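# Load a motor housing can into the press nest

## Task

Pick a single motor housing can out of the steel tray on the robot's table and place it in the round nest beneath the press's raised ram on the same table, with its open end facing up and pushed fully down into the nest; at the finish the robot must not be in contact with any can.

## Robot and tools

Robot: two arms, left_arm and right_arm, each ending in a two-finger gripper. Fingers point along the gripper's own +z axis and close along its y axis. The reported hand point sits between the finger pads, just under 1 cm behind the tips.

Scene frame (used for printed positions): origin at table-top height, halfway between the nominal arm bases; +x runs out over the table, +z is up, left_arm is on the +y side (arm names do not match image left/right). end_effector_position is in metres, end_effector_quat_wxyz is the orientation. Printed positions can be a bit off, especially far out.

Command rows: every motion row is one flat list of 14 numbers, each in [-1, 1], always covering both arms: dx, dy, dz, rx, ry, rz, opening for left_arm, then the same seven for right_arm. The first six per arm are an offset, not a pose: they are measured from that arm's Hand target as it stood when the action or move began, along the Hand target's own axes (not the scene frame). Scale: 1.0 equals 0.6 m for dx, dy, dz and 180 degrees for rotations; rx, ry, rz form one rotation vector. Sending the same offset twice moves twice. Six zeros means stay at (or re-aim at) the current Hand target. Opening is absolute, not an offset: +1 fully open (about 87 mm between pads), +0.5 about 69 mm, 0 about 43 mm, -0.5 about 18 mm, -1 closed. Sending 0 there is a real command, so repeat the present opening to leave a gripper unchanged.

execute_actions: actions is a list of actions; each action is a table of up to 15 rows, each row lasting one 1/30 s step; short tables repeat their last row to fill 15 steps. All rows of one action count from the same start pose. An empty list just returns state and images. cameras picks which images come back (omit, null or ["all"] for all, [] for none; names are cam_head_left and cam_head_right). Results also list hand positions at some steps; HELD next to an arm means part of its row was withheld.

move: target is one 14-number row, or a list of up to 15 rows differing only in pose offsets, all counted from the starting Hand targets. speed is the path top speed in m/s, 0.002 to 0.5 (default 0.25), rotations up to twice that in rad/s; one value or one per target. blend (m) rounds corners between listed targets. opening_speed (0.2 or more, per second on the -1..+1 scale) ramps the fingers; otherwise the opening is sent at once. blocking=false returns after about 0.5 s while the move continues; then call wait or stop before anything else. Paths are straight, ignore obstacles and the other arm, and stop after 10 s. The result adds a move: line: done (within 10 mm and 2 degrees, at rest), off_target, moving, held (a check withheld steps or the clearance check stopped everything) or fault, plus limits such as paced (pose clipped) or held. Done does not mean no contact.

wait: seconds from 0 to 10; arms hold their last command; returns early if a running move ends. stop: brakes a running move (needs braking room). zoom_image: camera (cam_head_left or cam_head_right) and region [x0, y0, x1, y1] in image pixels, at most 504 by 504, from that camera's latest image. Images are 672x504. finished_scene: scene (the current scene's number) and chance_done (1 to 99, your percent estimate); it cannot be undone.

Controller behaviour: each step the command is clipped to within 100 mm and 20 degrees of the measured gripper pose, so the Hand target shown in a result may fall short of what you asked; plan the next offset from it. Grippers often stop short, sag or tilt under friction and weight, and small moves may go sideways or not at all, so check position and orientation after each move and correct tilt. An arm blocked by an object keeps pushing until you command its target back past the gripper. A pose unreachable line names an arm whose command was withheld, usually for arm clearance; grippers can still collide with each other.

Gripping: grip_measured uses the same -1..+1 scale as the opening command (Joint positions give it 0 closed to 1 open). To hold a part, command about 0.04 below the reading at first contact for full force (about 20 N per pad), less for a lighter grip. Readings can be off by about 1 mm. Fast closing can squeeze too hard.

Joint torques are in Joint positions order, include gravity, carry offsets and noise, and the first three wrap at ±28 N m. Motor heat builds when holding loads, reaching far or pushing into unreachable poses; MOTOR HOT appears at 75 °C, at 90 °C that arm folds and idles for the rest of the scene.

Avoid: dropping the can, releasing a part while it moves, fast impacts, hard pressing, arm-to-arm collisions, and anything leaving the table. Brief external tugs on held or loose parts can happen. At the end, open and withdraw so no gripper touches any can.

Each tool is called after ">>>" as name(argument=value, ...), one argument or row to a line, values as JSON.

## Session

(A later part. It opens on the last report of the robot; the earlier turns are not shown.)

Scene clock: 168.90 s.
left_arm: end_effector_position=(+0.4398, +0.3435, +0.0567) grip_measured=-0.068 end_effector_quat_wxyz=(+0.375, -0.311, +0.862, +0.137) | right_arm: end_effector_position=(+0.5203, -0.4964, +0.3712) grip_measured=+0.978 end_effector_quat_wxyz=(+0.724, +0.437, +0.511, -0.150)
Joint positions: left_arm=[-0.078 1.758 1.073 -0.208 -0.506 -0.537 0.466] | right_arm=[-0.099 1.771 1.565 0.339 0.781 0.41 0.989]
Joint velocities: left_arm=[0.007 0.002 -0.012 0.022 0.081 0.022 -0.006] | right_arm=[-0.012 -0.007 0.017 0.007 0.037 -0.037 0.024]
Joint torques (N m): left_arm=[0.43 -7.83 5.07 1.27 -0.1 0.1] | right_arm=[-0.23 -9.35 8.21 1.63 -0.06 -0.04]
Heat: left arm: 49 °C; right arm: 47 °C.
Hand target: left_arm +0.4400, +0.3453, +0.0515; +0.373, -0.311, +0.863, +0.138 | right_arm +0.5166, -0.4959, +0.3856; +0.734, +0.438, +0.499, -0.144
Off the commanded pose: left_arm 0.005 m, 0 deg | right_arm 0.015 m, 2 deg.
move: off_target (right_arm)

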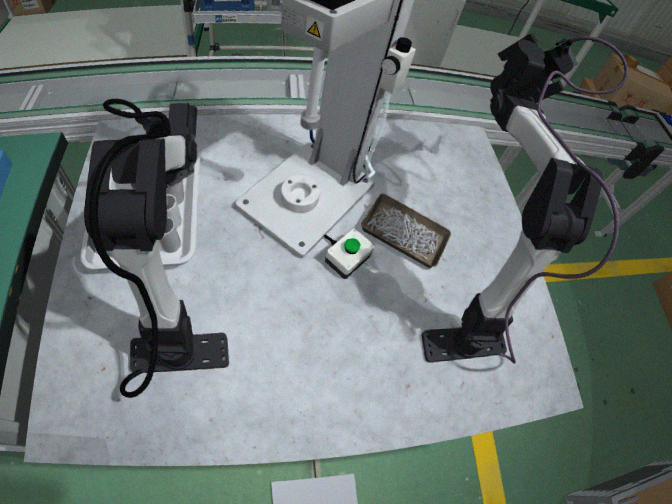

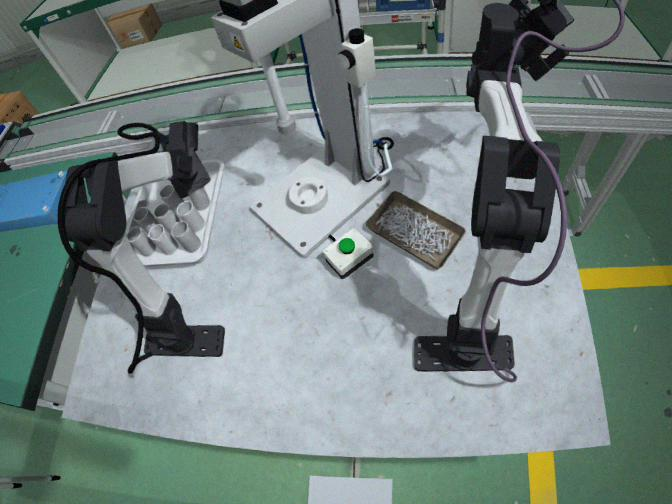

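>>> move(
  target=[-0.1414,0,-0.1414,0,0,0,-0.3,0,0,0,0,0,0,1],
  speed=0.12,
)

>>> zoom_image(
  camera="cam_head_right",
  region=[130, 110, 250, 230],
)

>>> zoom_image(
  camera="cam_head_left",
  region=[120, 110, 240, 230],
)

Scene clock: 174.03 s.
left_arm: end_effector_position=(+0.4341, +0.3437, +0.1460) grip_measured=-0.068 end_effector_quat_wxyz=(+0.344, -0.306, +0.875, +0.149) | right_arm: end_effector_position=(+0.5203, -0.4964, +0.3712) grip_measured=+0.978 end_effector_quat_wxyz=(+0.724, +0.437, +0.511, -0.150)
Joint positions: left_arm=[-0.078 1.701 1.408 -0.671 -0.506 -0.537 0.466] | right_arm=[-0.099 1.771 1.565 0.339 0.781 0.41 0.989]
Joint velocities: left_arm=[-0.012 0.002 0.017 0.007 -0.022 -0.007 0.004] | right_arm=[-0.022 -0.012 0.007 -0.022 -0.066 -0.066 -0.013]
Joint torques (N m): left_arm=[-0.62 -12.27 8.88 0.97 -0.21 -0.04] | right_arm=[-0.23 -9.36 8.21 1.63 -0.06 -0.04]
Heat: left arm: 48 °C; right arm: 47 °C.
Hand target: left_arm +0.4399, +0.3407, +0.1718; +0.373, -0.311, +0.863, +0.138 | right_arm +0.5166, -0.4959, +0.3856; +0.734, +0.438, +0.499, -0.144
Off the commanded pose: left_arm 0.026 m, 4 deg | right_arm 0.015 m, 2 deg.
move: off_target (left_arm, right_arm)

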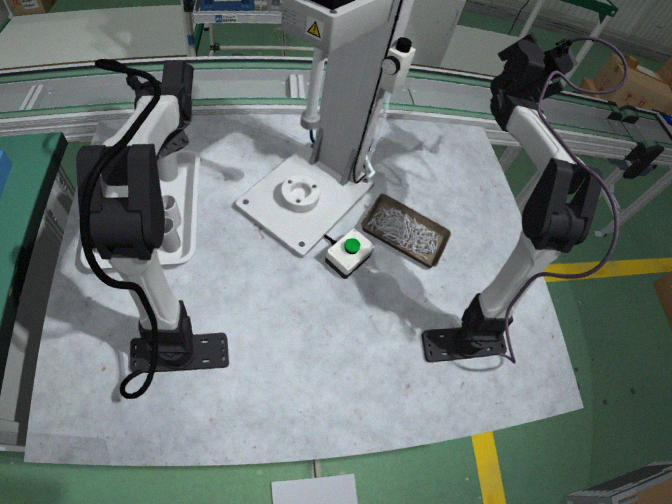

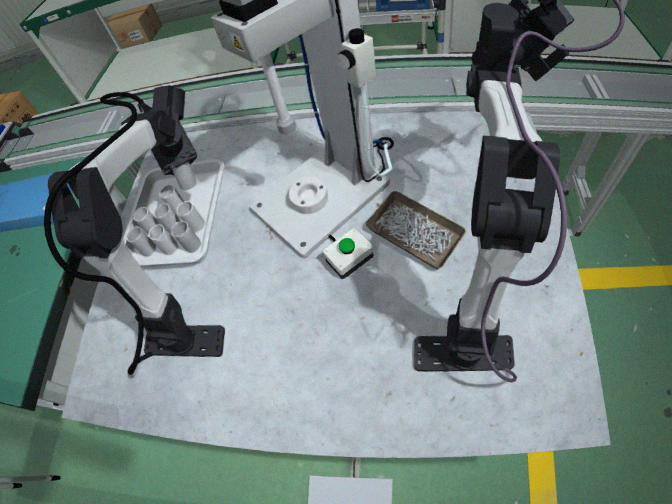

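Scaled by 4.200.

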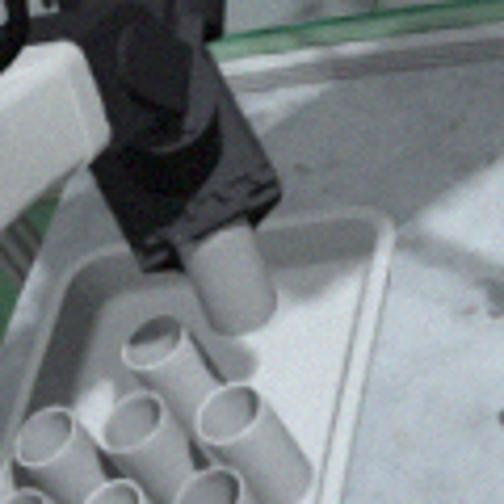

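Scaled by 4.200.

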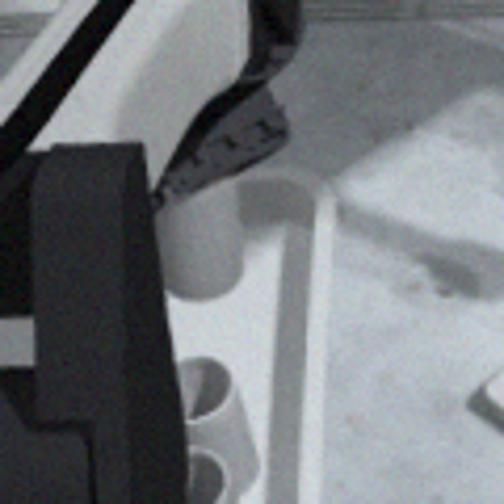

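>>> move(
  target=[0.2155,-0.331,-0.293,0.1627,-0.0013,0.1494,-0.3,0,0,0,0,0,0,1],
  speed=0.15,
)

>>> zoom_image(
  camera="cam_head_right",
  region=[230, 110, 380, 260],
)

>>> zoom_image(
  camera="cam_head_left",
  region=[230, 110, 380, 260],
)

Scene clock: 191.33 s.
left_arm: end_effector_position=(+0.3689, +0.0944, +0.1910) grip_measured=-0.070 end_effector_quat_wxyz=(+0.356, -0.017, +0.933, +0.049) | right_arm: end_effector_position=(+0.5203, -0.4964, +0.3712) grip_measured=+0.978 end_effector_quat_wxyz=(+0.724, +0.437, +0.511, -0.150)
Joint positions: left_arm=[-0.73 1.685 1.589 -0.929 -0.519 -0.566 0.465] | right_arm=[-0.099 1.771 1.565 0.339 0.781 0.41 0.989]
Joint velocities: left_arm=[0.007 0.002 -0.007 0.051 -0.051 -0.051 0.004] | right_arm=[-0.007 -0.017 -0.002 -0.007 0.022 -0.095 0.008]
Joint torques (N m): left_arm=[-2.5 -2.71 9.95 2.37 0.32 0.26] | right_arm=[-0.23 -9.36 8.21 1.63 -0.06 -0.04]
Heat: left arm: 50 °C; right arm: 47 °C.
Hand target: left_arm +0.3987, +0.0462, +0.1953; +0.390, -0.005, +0.921, -0.013 | right_arm +0.5166, -0.4959, +0.3856; +0.734, +0.438, +0.499, -0.144
Off the commanded pose: left_arm 0.055 m, 8 deg | right_arm 0.015 m, 2 deg.
move: off_target (left_arm, right_arm)

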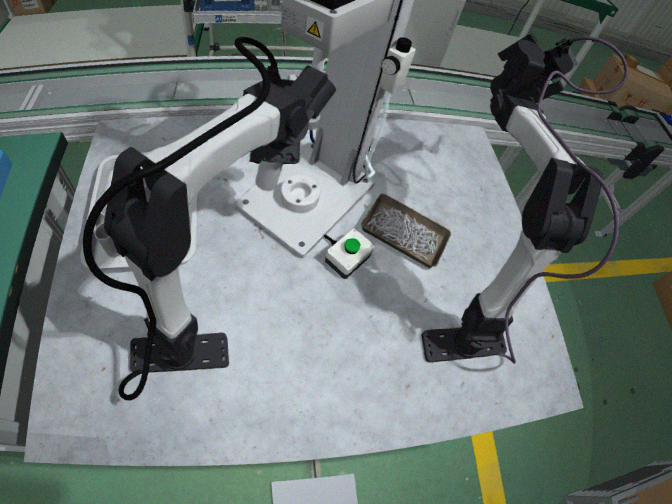

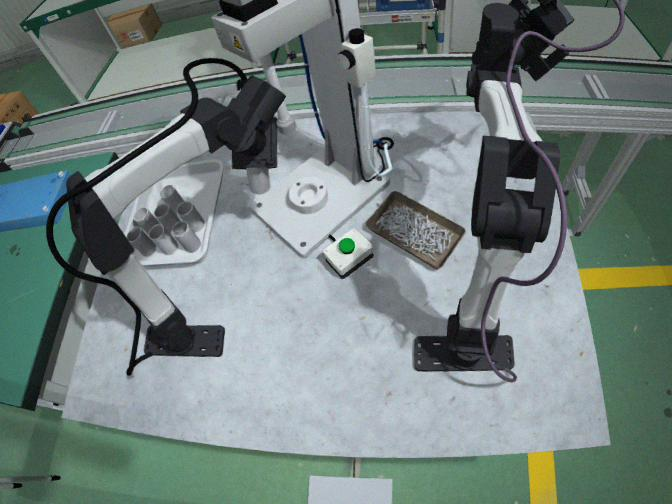

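Scaled by 3.360.

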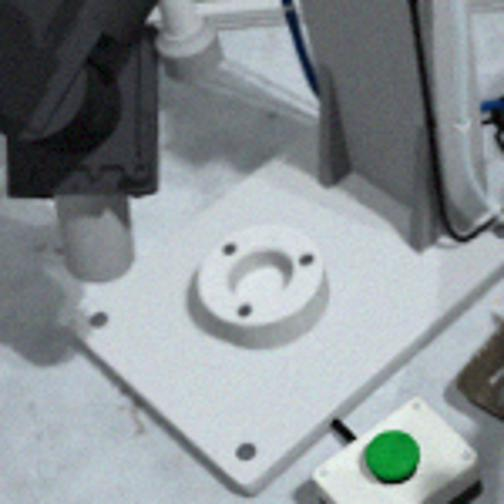

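Scaled by 3.360.

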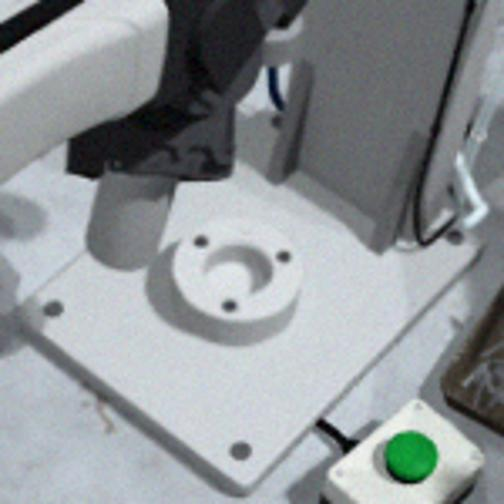

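>>> move(
  target=[0.161,0.2025,-0.0585,-0.0471,-0.018,-0.0313,-0.3,0,0,0,0,0,0,1],
  speed=0.15,
)

>>> zoom_image(
  camera="cam_head_right",
  region=[190, 130, 340, 280],
)

>>> zoom_image(
  camera="cam_head_left",
  region=[170, 110, 320, 260],
)

Scene clock: 211.67 s.
left_arm: end_effector_position=(+0.3017, +0.1662, +0.1439) grip_measured=-0.069 end_effector_quat_wxyz=(+0.396, -0.064, +0.915, +0.044) | right_arm: end_effector_position=(+0.5203, -0.4964, +0.3712) grip_measured=+0.978 end_effector_quat_wxyz=(+0.724, +0.437, +0.511, -0.150)
Joint positions: left_arm=[-0.709 1.248 0.969 -0.67 -0.573 -0.607 0.465] | right_arm=[-0.099 1.771 1.565 0.339 0.781 0.41 0.989]
Joint velocities: left_arm=[-0.007 -0.002 0.012 0.051 -0.11 0.037 -0.001] | right_arm=[0.002 0.012 0.012 0.037 -0.037 -0.051 -0.018]
Joint torques (N m): left_arm=[0.53 -6.69 5.7 1.27 -0.32 -0.06] | right_arm=[-0.21 -9.36 8.21 1.63 -0.06 -0.04]
Heat: left arm: 51 °C; right arm: 47 °C.
Hand target: left_arm +0.3062, +0.1678, +0.1518; +0.414, -0.079, +0.906, +0.037 | right_arm +0.5166, -0.4959, +0.3856; +0.734, +0.438, +0.499, -0.144
Off the commanded pose: left_arm 0.006 m, 3 deg | right_arm 0.015 m, 2 deg.
move: off_target (left_arm, right_arm)

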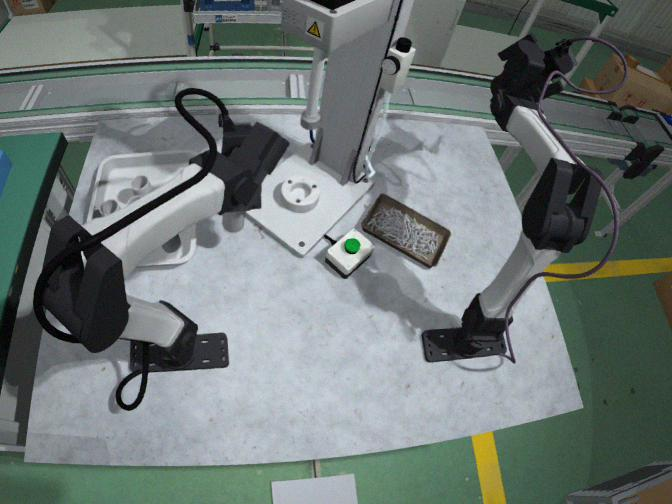

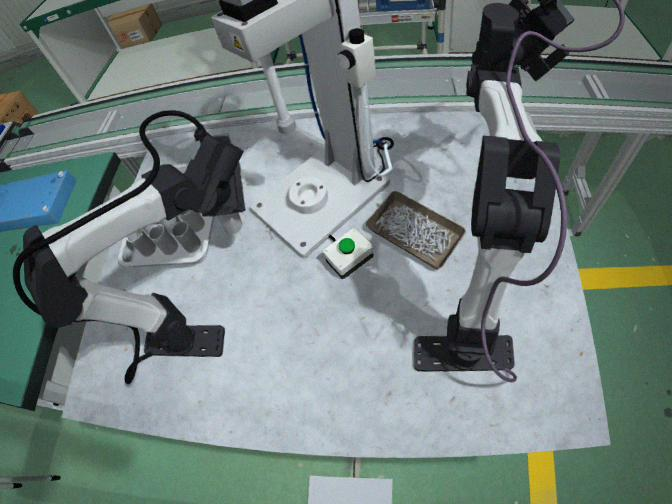

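Scaled by 3.360.

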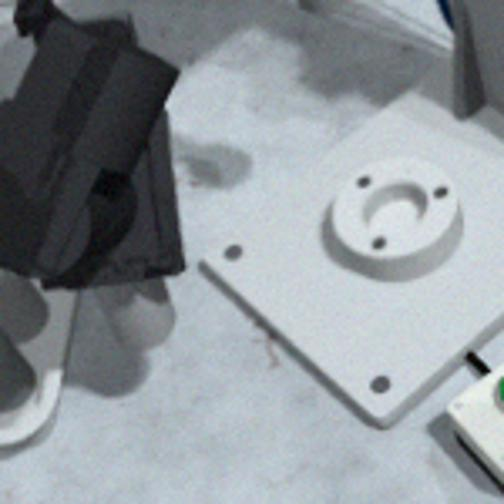

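Scaled by 3.360.

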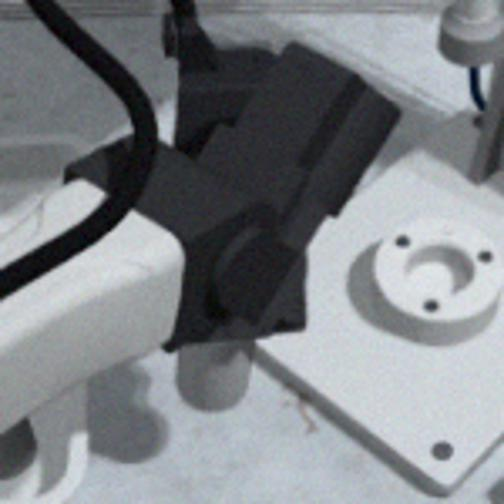

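>>> move(
  target=[0.173,-0.012,0.047,0,0,-0.013,-0.3,0,0,0,0,0,0,1],
  speed=0.12,
)

>>> zoom_image(
  camera="cam_head_left",
  region=[170, 150, 320, 300],
)

>>> zoom_image(
  camera="cam_head_right",
  region=[190, 150, 340, 300],
)

Scene clock: 219.90 s.
left_arm: end_effector_position=(+0.2561, +0.1561, +0.0528) grip_measured=-0.069 end_effector_quat_wxyz=(+0.401, -0.093, +0.911, +0.029) | right_arm: end_effector_position=(+0.5203, -0.4964, +0.3712) grip_measured=+0.978 end_effector_quat_wxyz=(+0.724, +0.437, +0.511, -0.150)
Joint positions: left_arm=[-0.881 1.224 0.594 -0.411 -0.67 -0.843 0.465] | right_arm=[-0.099 1.771 1.565 0.339 0.781 0.41 0.989]
Joint velocities: left_arm=[0.022 0.002 0.017 0.022 0.037 0.007 0.001] | right_arm=[0.007 -0.002 -0.012 0.037 0.037 -0.051 -0.003]
Joint torques (N m): left_arm=[-0.59 -3.28 5.37 1.1 -0.41 -0.01] | right_arm=[-0.21 -9.36 8.21 1.63 -0.06 -0.04]
Heat: left arm: 50 °C; right arm: 48 °C.
Hand target: left_arm +0.2594, +0.1538, +0.0541; +0.411, -0.099, +0.906, +0.026 | right_arm +0.5166, -0.4959, +0.3856; +0.734, +0.438, +0.499, -0.144
Off the commanded pose: left_arm 0.007 m, 2 deg | right_arm 0.015 m, 2 deg.
move: off_target (right_arm)

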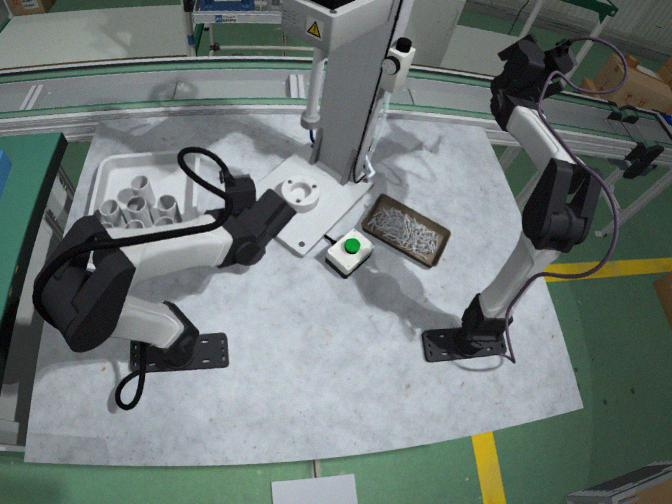

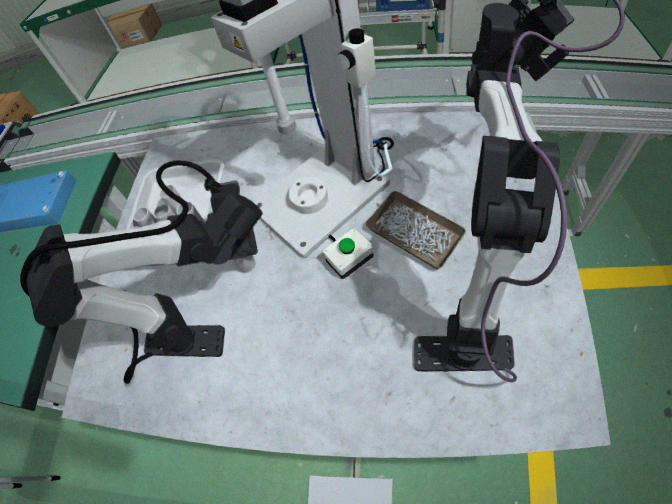

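Scaled by 3.360.

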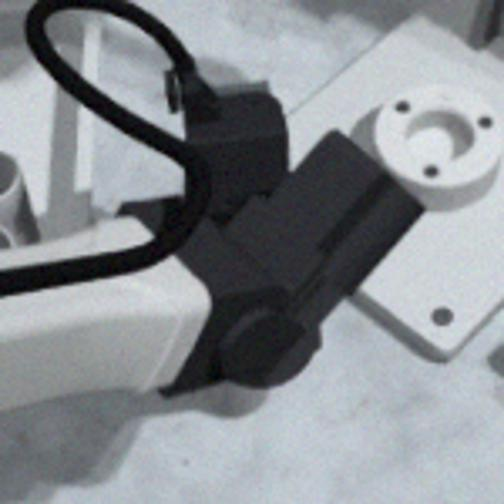

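Scaled by 3.360.

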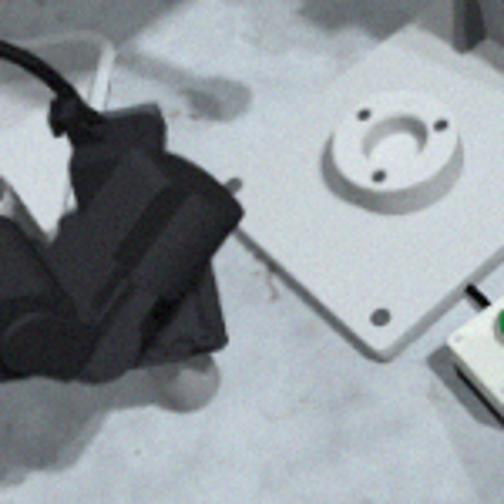

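>>> move(
  target=[-0.012,0,-0.011,0,0,0.032,-0.3,0,0,0,0,0,0,1],
  speed=0.1,
  cameras=[],
)

Scene clock: 224.23 s.
left_arm: end_effector_position=(+0.2516, +0.1603, +0.0514) grip_measured=-0.069 end_effector_quat_wxyz=(+0.396, -0.055, +0.915, +0.050) | right_arm: end_effector_position=(+0.5203, -0.4964, +0.3712) grip_measured=+0.978 end_effector_quat_wxyz=(+0.724, +0.437, +0.511, -0.150)
Joint positions: left_arm=[-0.892 1.224 0.594 -0.432 -0.676 -0.778 0.465] | right_arm=[-0.099 1.771 1.565 0.339 0.781 0.41 0.989]
Joint velocities: left_arm=[0.002 -0.007 -0.002 -0.007 -0.037 -0.037 0.001] | right_arm=[0.017 -0.007 0.007 -0.022 -0.081 -0.007 -0.018]
Joint torques (N m): left_arm=[-0.58 -3.26 8.62 0.85 -0.41 0.13] | right_arm=[-0.23 -9.35 8.21 1.63 -0.06 -0.04]
Heat: left arm: 49 °C; right arm: 48 °C.
Hand target: left_arm +0.2591, +0.1538, +0.0637; +0.409, -0.054, +0.910, +0.047 | right_arm +0.5166, -0.4959, +0.3856; +0.734, +0.438, +0.499, -0.144
Off the commanded pose: left_arm 0.016 m, 2 deg | right_arm 0.015 m, 2 deg.
move: off_target (left_arm, right_arm)
No camera images: "cameras" was empty.

>>> move(
  target=[0.0151,0,0.0131,0,0,-0.012,-0.3,0,0,0,0,0,0,1],
  speed=0.05,
)

>>> zoom_image(
  camera="cam_head_right",
  region=[190, 180, 310, 300],
)

Scene clock: 228.40 s.
left_arm: end_effector_position=(+0.2558, +0.1554, +0.0520) grip_measured=-0.069 end_effector_quat_wxyz=(+0.403, -0.063, +0.912, +0.040) | right_arm: end_effector_position=(+0.5203, -0.4964, +0.3712) grip_measured=+0.978 end_effector_quat_wxyz=(+0.724, +0.437, +0.511, -0.150)
Joint positions: left_arm=[-0.892 1.234 0.594 -0.401 -0.676 -0.787 0.465] | right_arm=[-0.099 1.771 1.565 0.339 0.781 0.41 0.989]
Joint velocities: left_arm=[0.017 0.007 -0.022 -0.007 -0.081 0.007 -0.001] | right_arm=[-0.012 -0.002 0.002 -0.037 -0.007 -0.081 0.013]
Joint torques (N m): left_arm=[0.03 -3.08 5.26 1.11 -0.38 -0.06] | right_arm=[-0.23 -9.36 8.21 1.63 -0.06 -0.04]
Heat: left arm: 49 °C; right arm: 48 °C.
Hand target: left_arm +0.2589, +0.1546, +0.0518; +0.410, -0.071, +0.908, +0.039 | right_arm +0.5166, -0.4959, +0.3856; +0.734, +0.438, +0.499, -0.144
Off the commanded pose: left_arm 0.003 m, 1 deg | right_arm 0.015 m, 2 deg.
move: off_target (right_arm)

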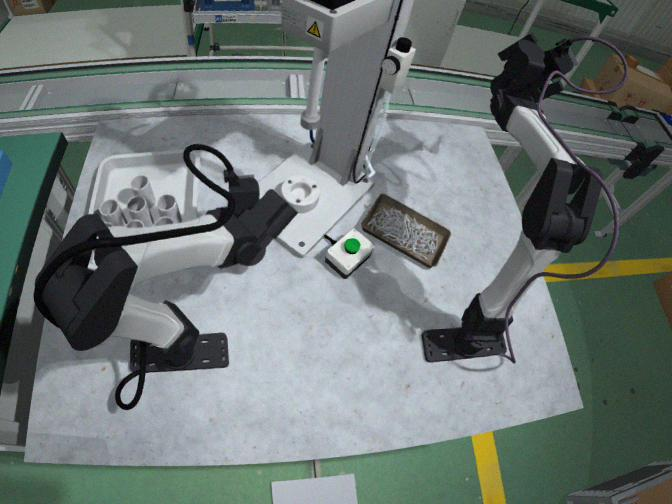

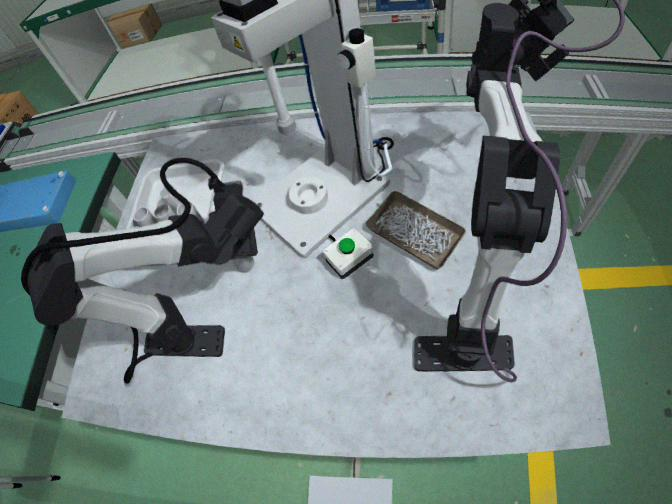

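Scaled by 4.200.

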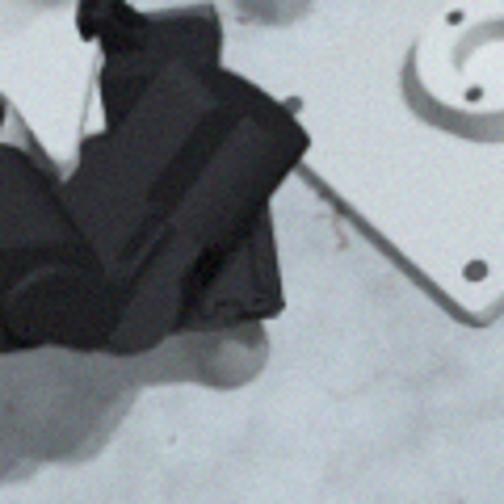

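>>> move(
  target=[0.0101,0,0.0087,0,0,-0.008,-0.3,0,0,0,0,0,0,1],
  speed=0.05,
  cameras=[],
)

Scene clock: 231.33 s.
left_arm: end_effector_position=(+0.2582, +0.1566, +0.0497) grip_measured=-0.069 end_effector_quat_wxyz=(+0.412, -0.074, +0.907, +0.040) | right_arm: end_effector_position=(+0.5203, -0.4964, +0.3712) grip_measured=+0.978 end_effector_quat_wxyz=(+0.724, +0.437, +0.511, -0.150)
Joint positions: left_arm=[-0.892 1.236 0.575 -0.366 -0.696 -0.8 0.465] | right_arm=[-0.099 1.771 1.565 0.339 0.781 0.41 0.989]
Joint velocities: left_arm=[-0.012 0.002 0.007 -0.007 -0.022 -0.022 0.004] | right_arm=[-0.022 -0.012 -0.012 0.022 -0.066 -0.022 -0.013]
Joint torques (N m): left_arm=[0.14 -2.32 4.45 1.22 -0.19 -0.15] | right_arm=[-0.23 -9.36 8.2 1.63 -0.06 -0.04]
Heat: left arm: 49 °C; right arm: 48 °C.
Hand target: left_arm +0.2588, +0.1549, +0.0438; +0.411, -0.082, +0.907, +0.034 | right_arm +0.5166, -0.4959, +0.3856; +0.734, +0.438, +0.499, -0.144
Off the commanded pose: left_arm 0.006 m, 1 deg | right_arm 0.015 m, 2 deg.
move: off_target (right_arm)
No camera images: "cameras" was empty.

>>> move(
  target=[0,0,0,0,0,0,0.6,0,0,0,0,0,0,1],
  opening_speed=0.4,
  cameras=[],
)

>>> move(
  target=[0,0,-0.2,0,0,0,0.6,0,0,0,0,0,0,1],
  speed=0.15,
)

>>> zoom_image(
  camera="cam_head_right",
  region=[170, 160, 320, 310],
)

>>> zoom_image(
  camera="cam_head_left",
  region=[170, 160, 320, 310],
)

Scene clock: 237.57 s.
left_arm: end_effector_position=(+0.2590, +0.1558, +0.0478) grip_measured=+0.600 end_effector_quat_wxyz=(+0.413, -0.078, +0.906, +0.037) | right_arm: end_effector_position=(+0.5203, -0.4964, +0.3712) grip_measured=+0.978 end_effector_quat_wxyz=(+0.724, +0.437, +0.511, -0.150)
Joint positions: left_arm=[-0.892 1.243 0.569 -0.351 -0.697 -0.808 0.8] | right_arm=[-0.099 1.771 1.565 0.339 0.781 0.41 0.989]
Joint velocities: left_arm=[-0.007 0.007 -0.002 -0.022 0.007 0.066 0.011] | right_arm=[-0.007 -0.002 0.007 -0.051 0.007 0.037 -0.003]
Joint torques (N m): left_arm=[0.31 -2.92 4.93 1.06 -0.19 -0.07] | right_arm=[-0.23 -9.36 8.21 1.63 -0.06 -0.04]
Heat: left arm: 47 °C; right arm: 48 °C.
Hand target: left_arm +0.2589, +0.1548, +0.0438; +0.411, -0.082, +0.907, +0.034 | right_arm +0.5166, -0.4959, +0.3856; +0.734, +0.438, +0.499, -0.144
Off the commanded pose: left_arm 0.004 m, 1 deg | right_arm 0.015 m, 2 deg.
move: off_target (right_arm)
No camera images: "cameras" was empty.

Scene clock: 239.37 s.
left_arm: end_effector_position=(+0.1658, +0.1417, +0.1138) grip_measured=+0.600 end_effector_quat_wxyz=(+0.395, -0.081, +0.914, +0.038) | right_arm: end_effector_position=(+0.5203, -0.4964, +0.3712) grip_measured=+0.978 end_effector_quat_wxyz=(+0.724, +0.437, +0.511, -0.150)
Joint positions: left_arm=[-1.341 1.149 0.844 -1.161 -0.812 -1.419 0.8] | right_arm=[-0.099 1.771 1.565 0.339 0.781 0.41 0.989]
Joint velocities: left_arm=[-0.027 -0.012 0.017 0.051 -0.022 0.037 0.005] | right_arm=[-0.012 -0.007 0.002 0.007 -0.051 -0.037 -0.024]
Joint torques (N m): left_arm=[-0.53 -2 7.76 0.14 -0.45 -0.06] | right_arm=[-0.23 -9.36 8.21 1.63 -0.06 -0.04]
Heat: left arm: 47 °C; right arm: 48 °C.
Hand target: left_arm +0.1675, +0.1368, +0.1213; +0.401, -0.085, +0.912, +0.032 | right_arm +0.5166, -0.4959, +0.3856; +0.734, +0.438, +0.499, -0.144
Off the commanded pose: left_arm 0.010 m, 2 deg | right_arm 0.015 m, 2 deg.
move: off_target (right_arm)

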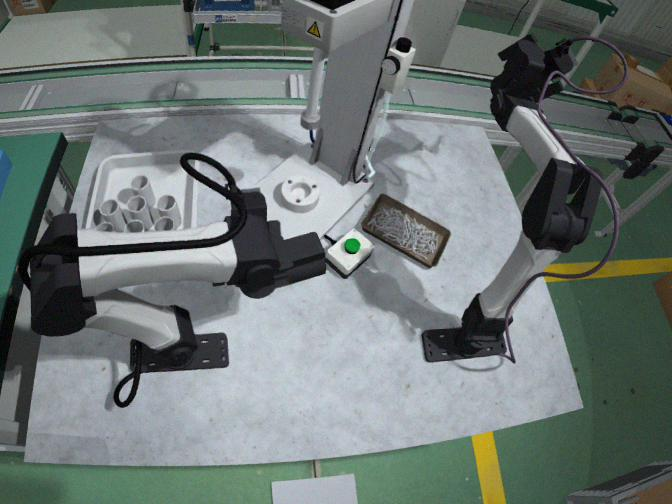

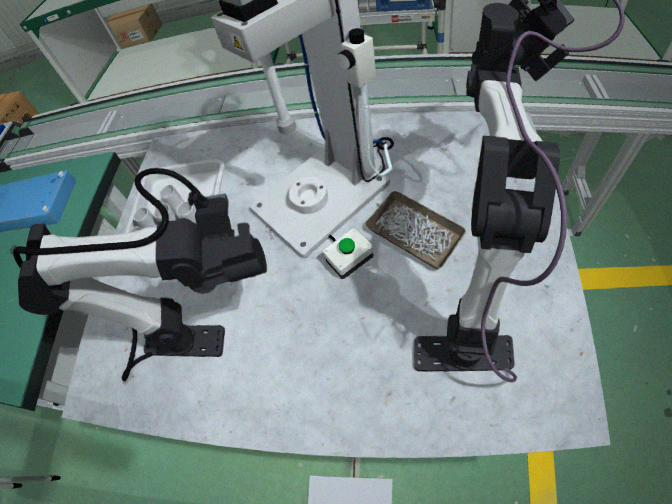

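Scaled by 3.360.

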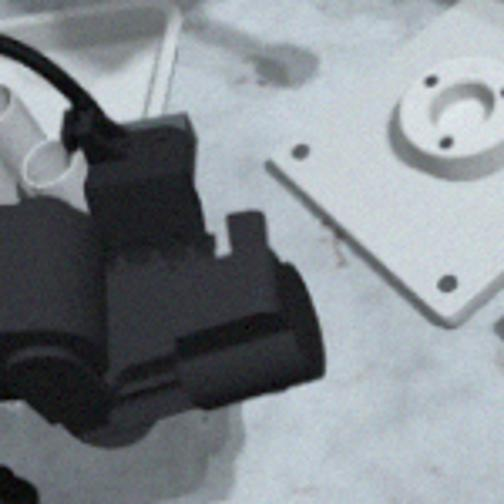

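Scaled by 3.360.

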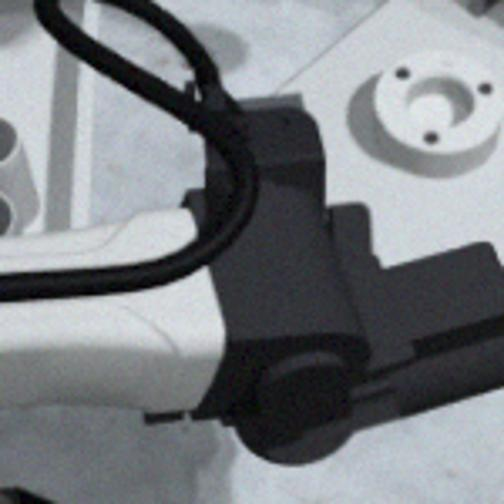

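>>> move(
  target=[
    [-0.172,0.082,-0.133,0,0,0,0.6,0,0,0,0,0,0,1],
    [-0.315,0.43,0.021,0,0,0,0.6,0,0,0,0,0,0,1],
  ],
  blend=0.03,
  cameras=[],
)

>>> move(
  target=[0,0,0,0,0,0,0.6,0.244,0.006,-0.871,-0.588,0.2615,-0.1796,0.8],
)

>>> zoom_image(
  camera="cam_head_right",
  region=[170, 160, 320, 310],
)

>>> zoom_image(
  camera="cam_head_left",
  region=[170, 160, 320, 310],
)

Scene clock: 260.30 s.
left_arm: end_effector_position=(+0.2579, +0.4140, +0.2616) grip_measured=+0.600 end_effector_quat_wxyz=(+0.414, -0.074, +0.905, +0.059) | right_arm: end_effector_position=(+0.5203, -0.4964, +0.3712) grip_measured=+0.978 end_effector_quat_wxyz=(+0.724, +0.437, +0.511, -0.150)
Joint positions: left_arm=[0.587 1.052 1.285 -0.984 0.312 0.339 0.8] | right_arm=[-0.099 1.771 1.565 0.339 0.781 0.41 0.989]
Joint velocities: left_arm=[-0.002 -0.007 0.007 -0.051 0.066 -0.022 -0.002] | right_arm=[-0.002 0.012 0.022 0.022 -0.139 0.007 -0.029]
Joint torques (N m): left_arm=[0.65 -1.61 8.27 1.26 0.27 0.14] | right_arm=[-0.21 -9.36 8.21 1.63 -0.06 -0.04]
Heat: left arm: 46 °C; right arm: 48 °C.
Hand target: left_arm +0.2591, +0.4154, +0.2697; +0.420, -0.069, +0.903, +0.061 | right_arm +0.5166, -0.4959, +0.3856; +0.734, +0.438, +0.499, -0.144
Off the commanded pose: left_arm 0.012 m, 4 deg | right_arm 0.015 m, 2 deg.
move: off_target (left_arm, right_arm)
No camera images: "cameras" was empty.

Scene clock: 265.10 s.
left_arm: end_effector_position=(+0.2579, +0.4139, +0.2616) grip_measured=+0.600 end_effector_quat_wxyz=(+0.414, -0.074, +0.905, +0.059) | right_arm: end_effector_position=(+0.2724, -0.0523, +0.1930) grip_measured=+0.800 end_effector_quat_wxyz=(+0.497, -0.400, +0.715, +0.286)
Joint positions: left_arm=[0.587 1.052 1.285 -0.985 0.313 0.34 0.8] | right_arm=[0.637 1.18 0.789 0.011 -0.394 -0.141 0.9]
Joint velocities: left_arm=[-0.012 0.002 -0.007 0.066 0.007 0.007 0.008] | right_arm=[-0.002 -0.007 0.027 0.007 0.051 0.037 -0.021]
Joint torques (N m): left_arm=[0.66 -1.65 8.2 1.22 0.33 0.14] | right_arm=[0.44 -2.7 10.15 1.76 -0.23 -0.08]
Heat: left arm: 47 °C; right arm: 47 °C.
Hand target: left_arm +0.2592, +0.4154, +0.2697; +0.420, -0.069, +0.903, +0.061 | right_arm +0.2738, -0.0455, +0.2041; +0.503, -0.408, +0.704, +0.291
Off the commanded pose: left_arm 0.008 m, 1 deg | right_arm 0.008 m, 1 deg.
move: done

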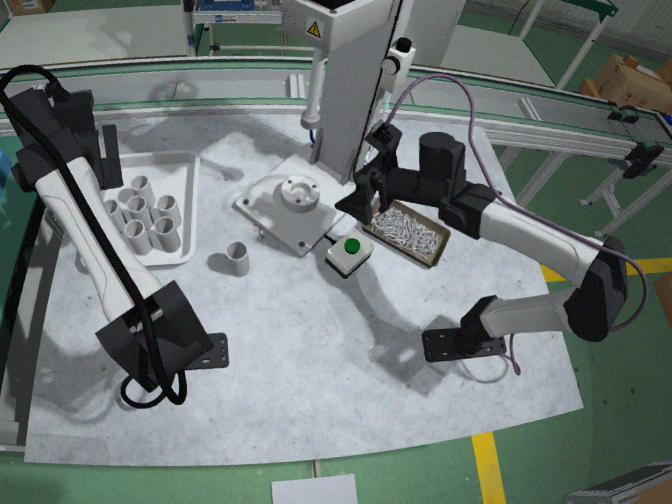

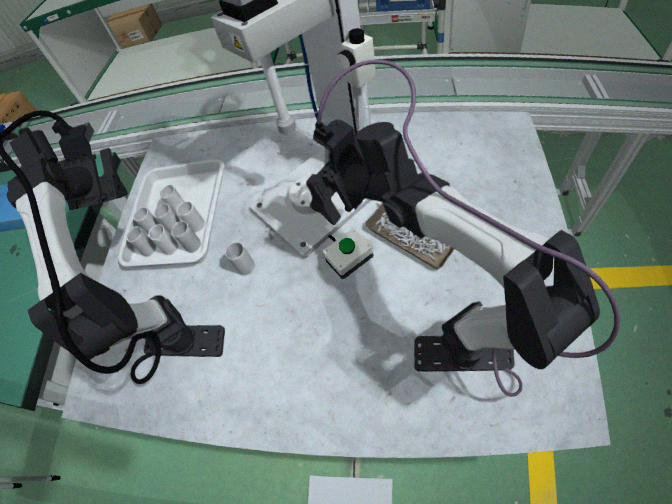

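Scaled by 3.360.

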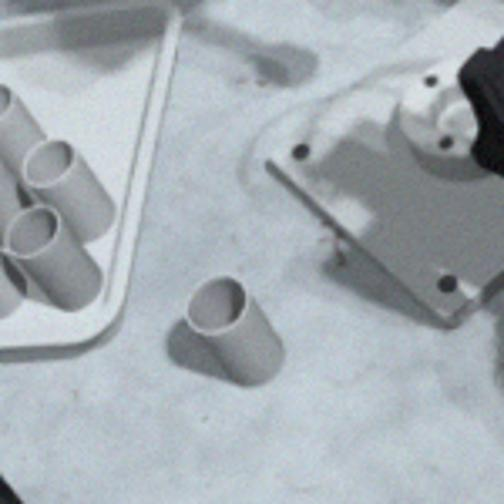

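Scaled by 3.360.

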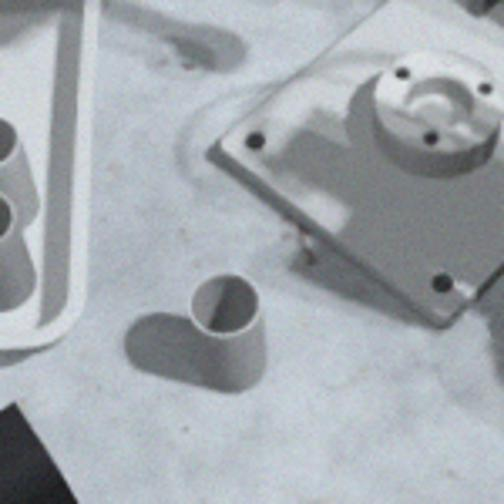

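>>> move(
  target=[0,0,0,0,0,0,0.6,0.1305,0.19,0.149,0,0,0,0.8],
  speed=0.15,
)

>>> zoom_image(
  camera="cam_head_right",
  region=[190, 200, 340, 350],
)

>>> zoom_image(
  camera="cam_head_left",
  region=[190, 200, 340, 350],
)

Scene clock: 272.53 s.
left_arm: end_effector_position=(+0.2579, +0.4138, +0.2615) grip_measured=+0.600 end_effector_quat_wxyz=(+0.414, -0.074, +0.905, +0.059) | right_arm: end_effector_position=(+0.2067, +0.0648, +0.1063) grip_measured=+0.800 end_effector_quat_wxyz=(+0.502, -0.409, +0.702, +0.295)
Joint positions: left_arm=[0.587 1.052 1.285 -0.985 0.313 0.34 0.8] | right_arm=[1.113 1.532 0.648 0.558 0.025 0.012 0.9]
Joint velocities: left_arm=[-0.002 -0.012 -0.002 -0.007 -0.007 -0.037 0.002] | right_arm=[-0.002 -0.022 -0.022 0.007 0.022 0.081 0.006]
Joint torques (N m): left_arm=[0.66 -1.62 8.17 1.23 0.32 0.17] | right_arm=[0.43 -4.45 5.81 2.01 0.13 0.08]
Heat: left arm: 48 °C; right arm: 46 °C.
Hand target: left_arm +0.2592, +0.4154, +0.2697; +0.420, -0.069, +0.903, +0.061 | right_arm +0.2056, +0.0648, +0.1008; +0.501, -0.407, +0.705, +0.293
Off the commanded pose: left_arm 0.008 m, 1 deg | right_arm 0.006 m, 1 deg.
move: done

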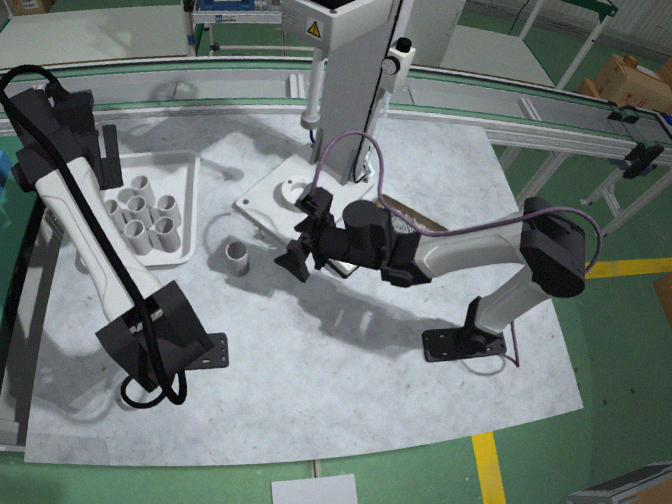

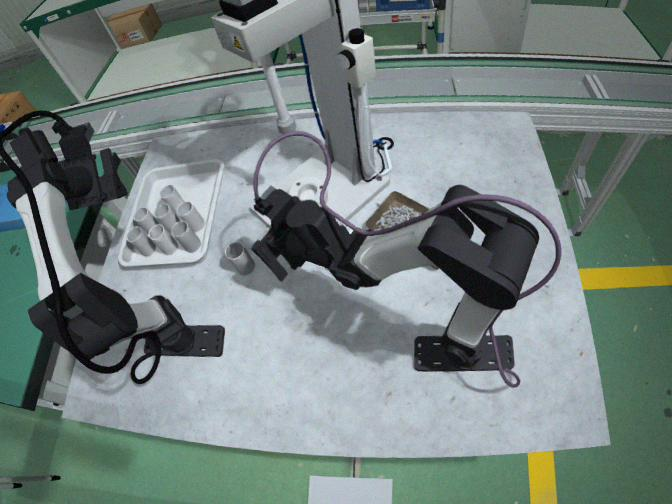

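Scaled by 3.360.

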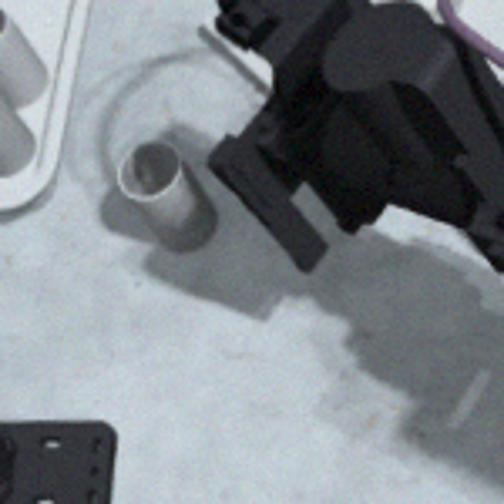

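Scaled by 3.360.

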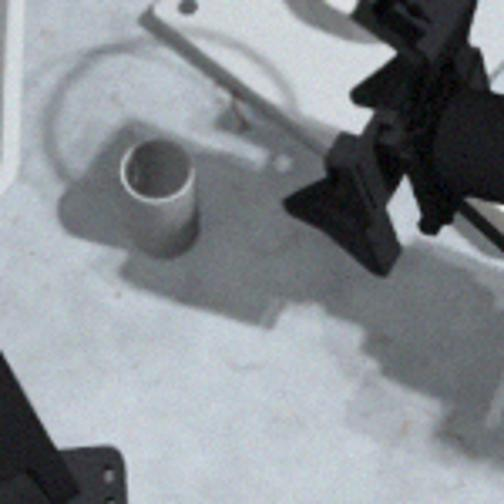

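>>> zoom_image(
  camera="cam_head_left",
  region=[220, 180, 320, 280],
)

>>> zoom_image(
  camera="cam_head_right",
  region=[220, 180, 320, 280],
)

Scaled by 5.040.

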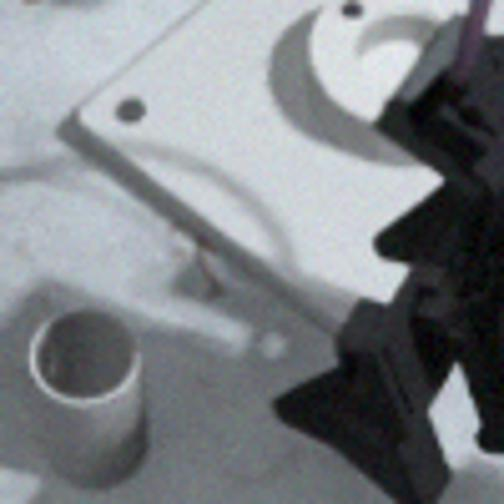

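Scaled by 5.040.

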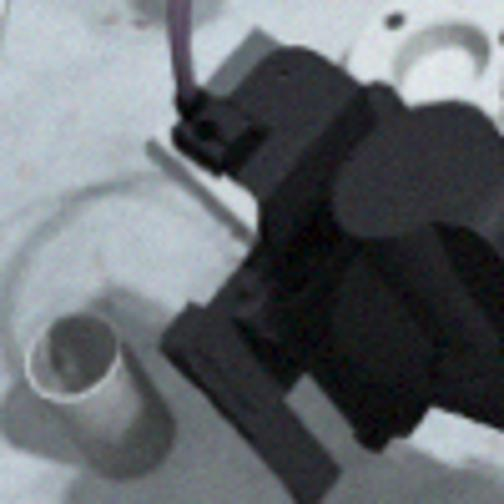

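>>> move(
  target=[0,0,0,0,0,0,0.6,0.028,0.0635,0.0247,0,0,0,0.9],
  speed=0.12,
)

>>> zoom_image(
  camera="cam_head_left",
  region=[210, 190, 310, 290],
)

>>> zoom_image(
  camera="cam_head_right",
  region=[210, 190, 310, 290],
)

Scene clock: 300.23 s.
left_arm: end_effector_position=(+0.2579, +0.4138, +0.2615) grip_measured=+0.600 end_effector_quat_wxyz=(+0.414, -0.074, +0.905, +0.059) | right_arm: end_effector_position=(+0.1766, +0.0889, +0.0803) grip_measured=+0.900 end_effector_quat_wxyz=(+0.497, -0.411, +0.706, +0.293)
Joint positions: left_arm=[0.587 1.052 1.285 -0.985 0.313 0.34 0.8] | right_arm=[1.242 1.647 0.648 0.654 0.146 0.056 0.95]
Joint velocities: left_arm=[0.002 -0.002 -0.017 -0.051 -0.022 -0.022 -0.017] | right_arm=[-0.017 0.002 0.002 0.037 0.037 0.007 -0.016]
Joint torques (N m): left_arm=[0.62 -1.62 8.23 1.24 0.32 0.16] | right_arm=[0.4 -4.97 6.49 2.01 0.18 0.08]
Heat: left arm: 50 °C; right arm: 43 °C.
Hand target: left_arm +0.2592, +0.4154, +0.2697; +0.420, -0.069, +0.903, +0.061 | right_arm +0.1767, +0.0920, +0.0802; +0.501, -0.407, +0.706, +0.293
Off the commanded pose: left_arm 0.008 m, 1 deg | right_arm 0.002 m, 1 deg.
move: done

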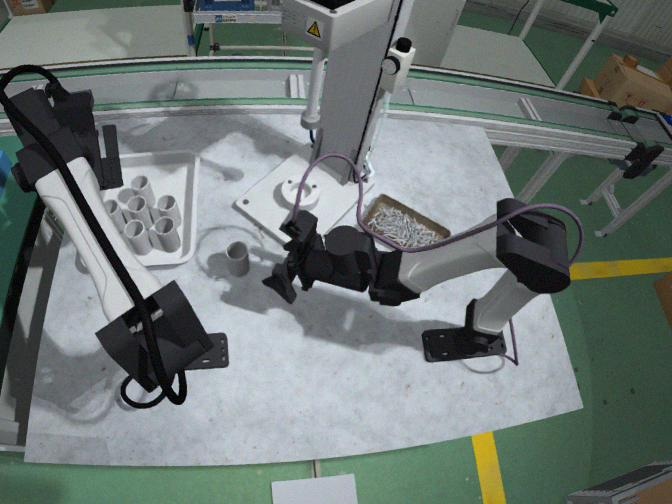

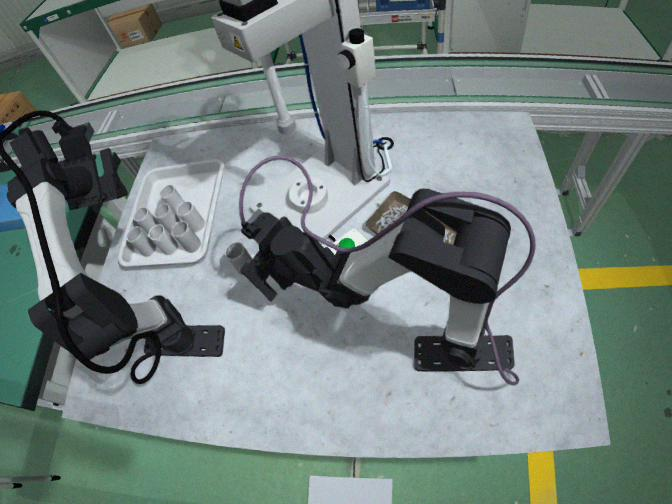

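Scaled by 5.040.

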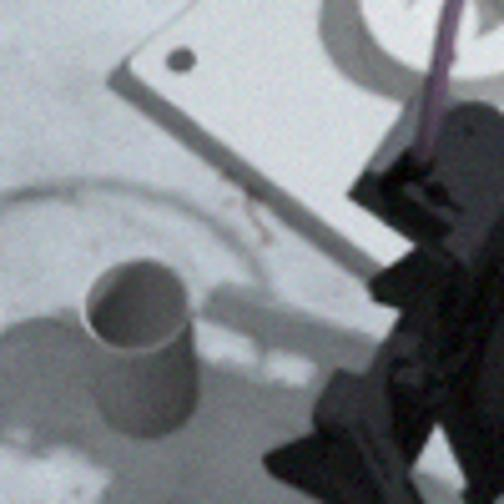

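Scaled by 5.040.

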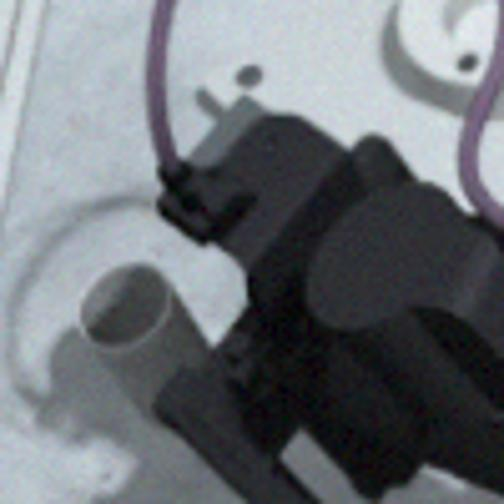

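>>> move(
  target=[0,0,0,0,0,0,0.6,0,-0.007,0.137,0,0,0,0.9],
  speed=0.08,
)

>>> zoom_image(
  camera="cam_head_left",
  region=[190, 190, 290, 290],
)

>>> zoom_image(
  camera="cam_head_right",
  region=[190, 190, 290, 290],
)

Scene clock: 306.67 s.
left_arm: end_effector_position=(+0.2578, +0.4137, +0.2615) grip_measured=+0.600 end_effector_quat_wxyz=(+0.414, -0.074, +0.905, +0.059) | right_arm: end_effector_position=(+0.2146, +0.1486, +0.0480) grip_measured=+0.900 end_effector_quat_wxyz=(+0.494, -0.408, +0.713, +0.286)
Joint positions: left_arm=[0.587 1.052 1.285 -0.985 0.313 0.34 0.8] | right_arm=[1.207 1.965 0.912 0.694 0.127 0.053 0.95]
Joint velocities: left_arm=[-0.007 -0.002 0.017 0.051 -0.022 0.022 0.005] | right_arm=[-0.007 0.012 -0.002 -0.037 -0.037 -0.022 -0.025]
Joint torques (N m): left_arm=[0.61 -1.57 8.17 1.23 0.32 0.18] | right_arm=[-0.92 -7.01 8.1 1.98 -0.11 -0.08]
Heat: left arm: 50 °C; right arm: 43 °C.
Hand target: left_arm +0.2592, +0.4154, +0.2697; +0.420, -0.069, +0.903, +0.061 | right_arm +0.2199, +0.1567, +0.0532; +0.501, -0.406, +0.706, +0.293
Off the commanded pose: left_arm 0.009 m, 1 deg | right_arm 0.011 m, 1 deg.
move: off_target (right_arm)

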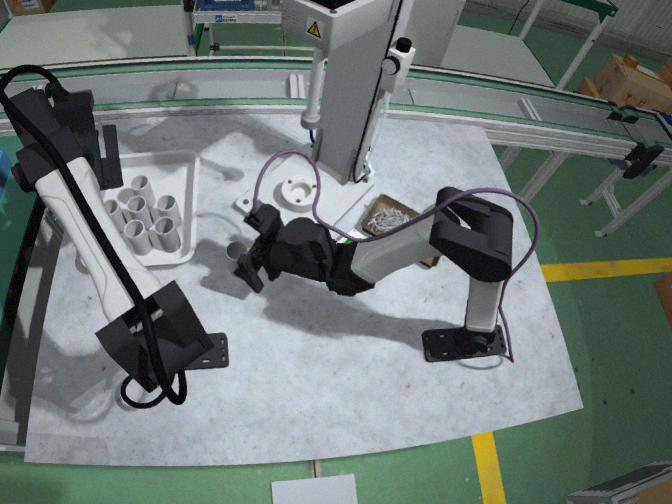

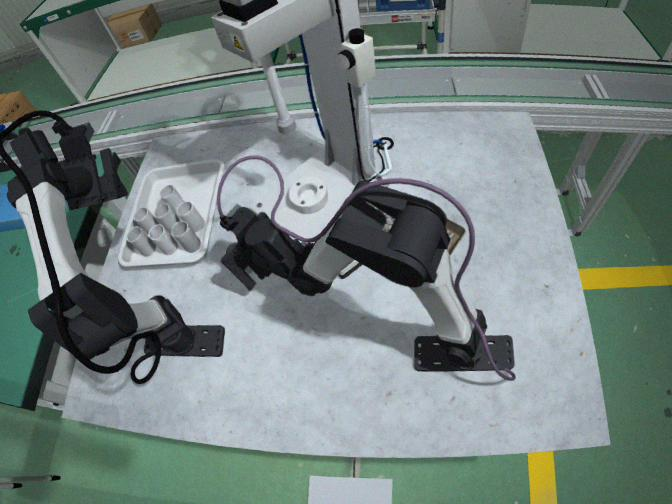

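Scaled by 5.040.

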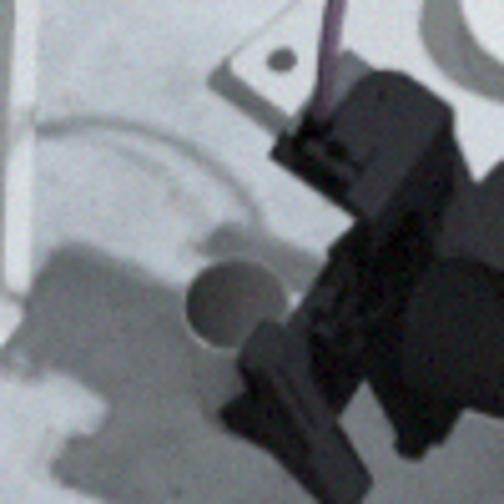

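Scaled by 5.040.

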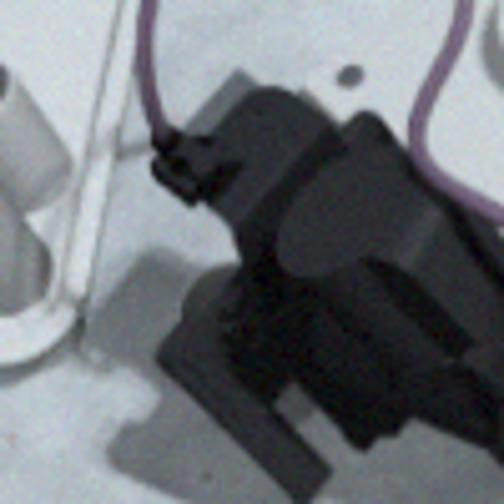

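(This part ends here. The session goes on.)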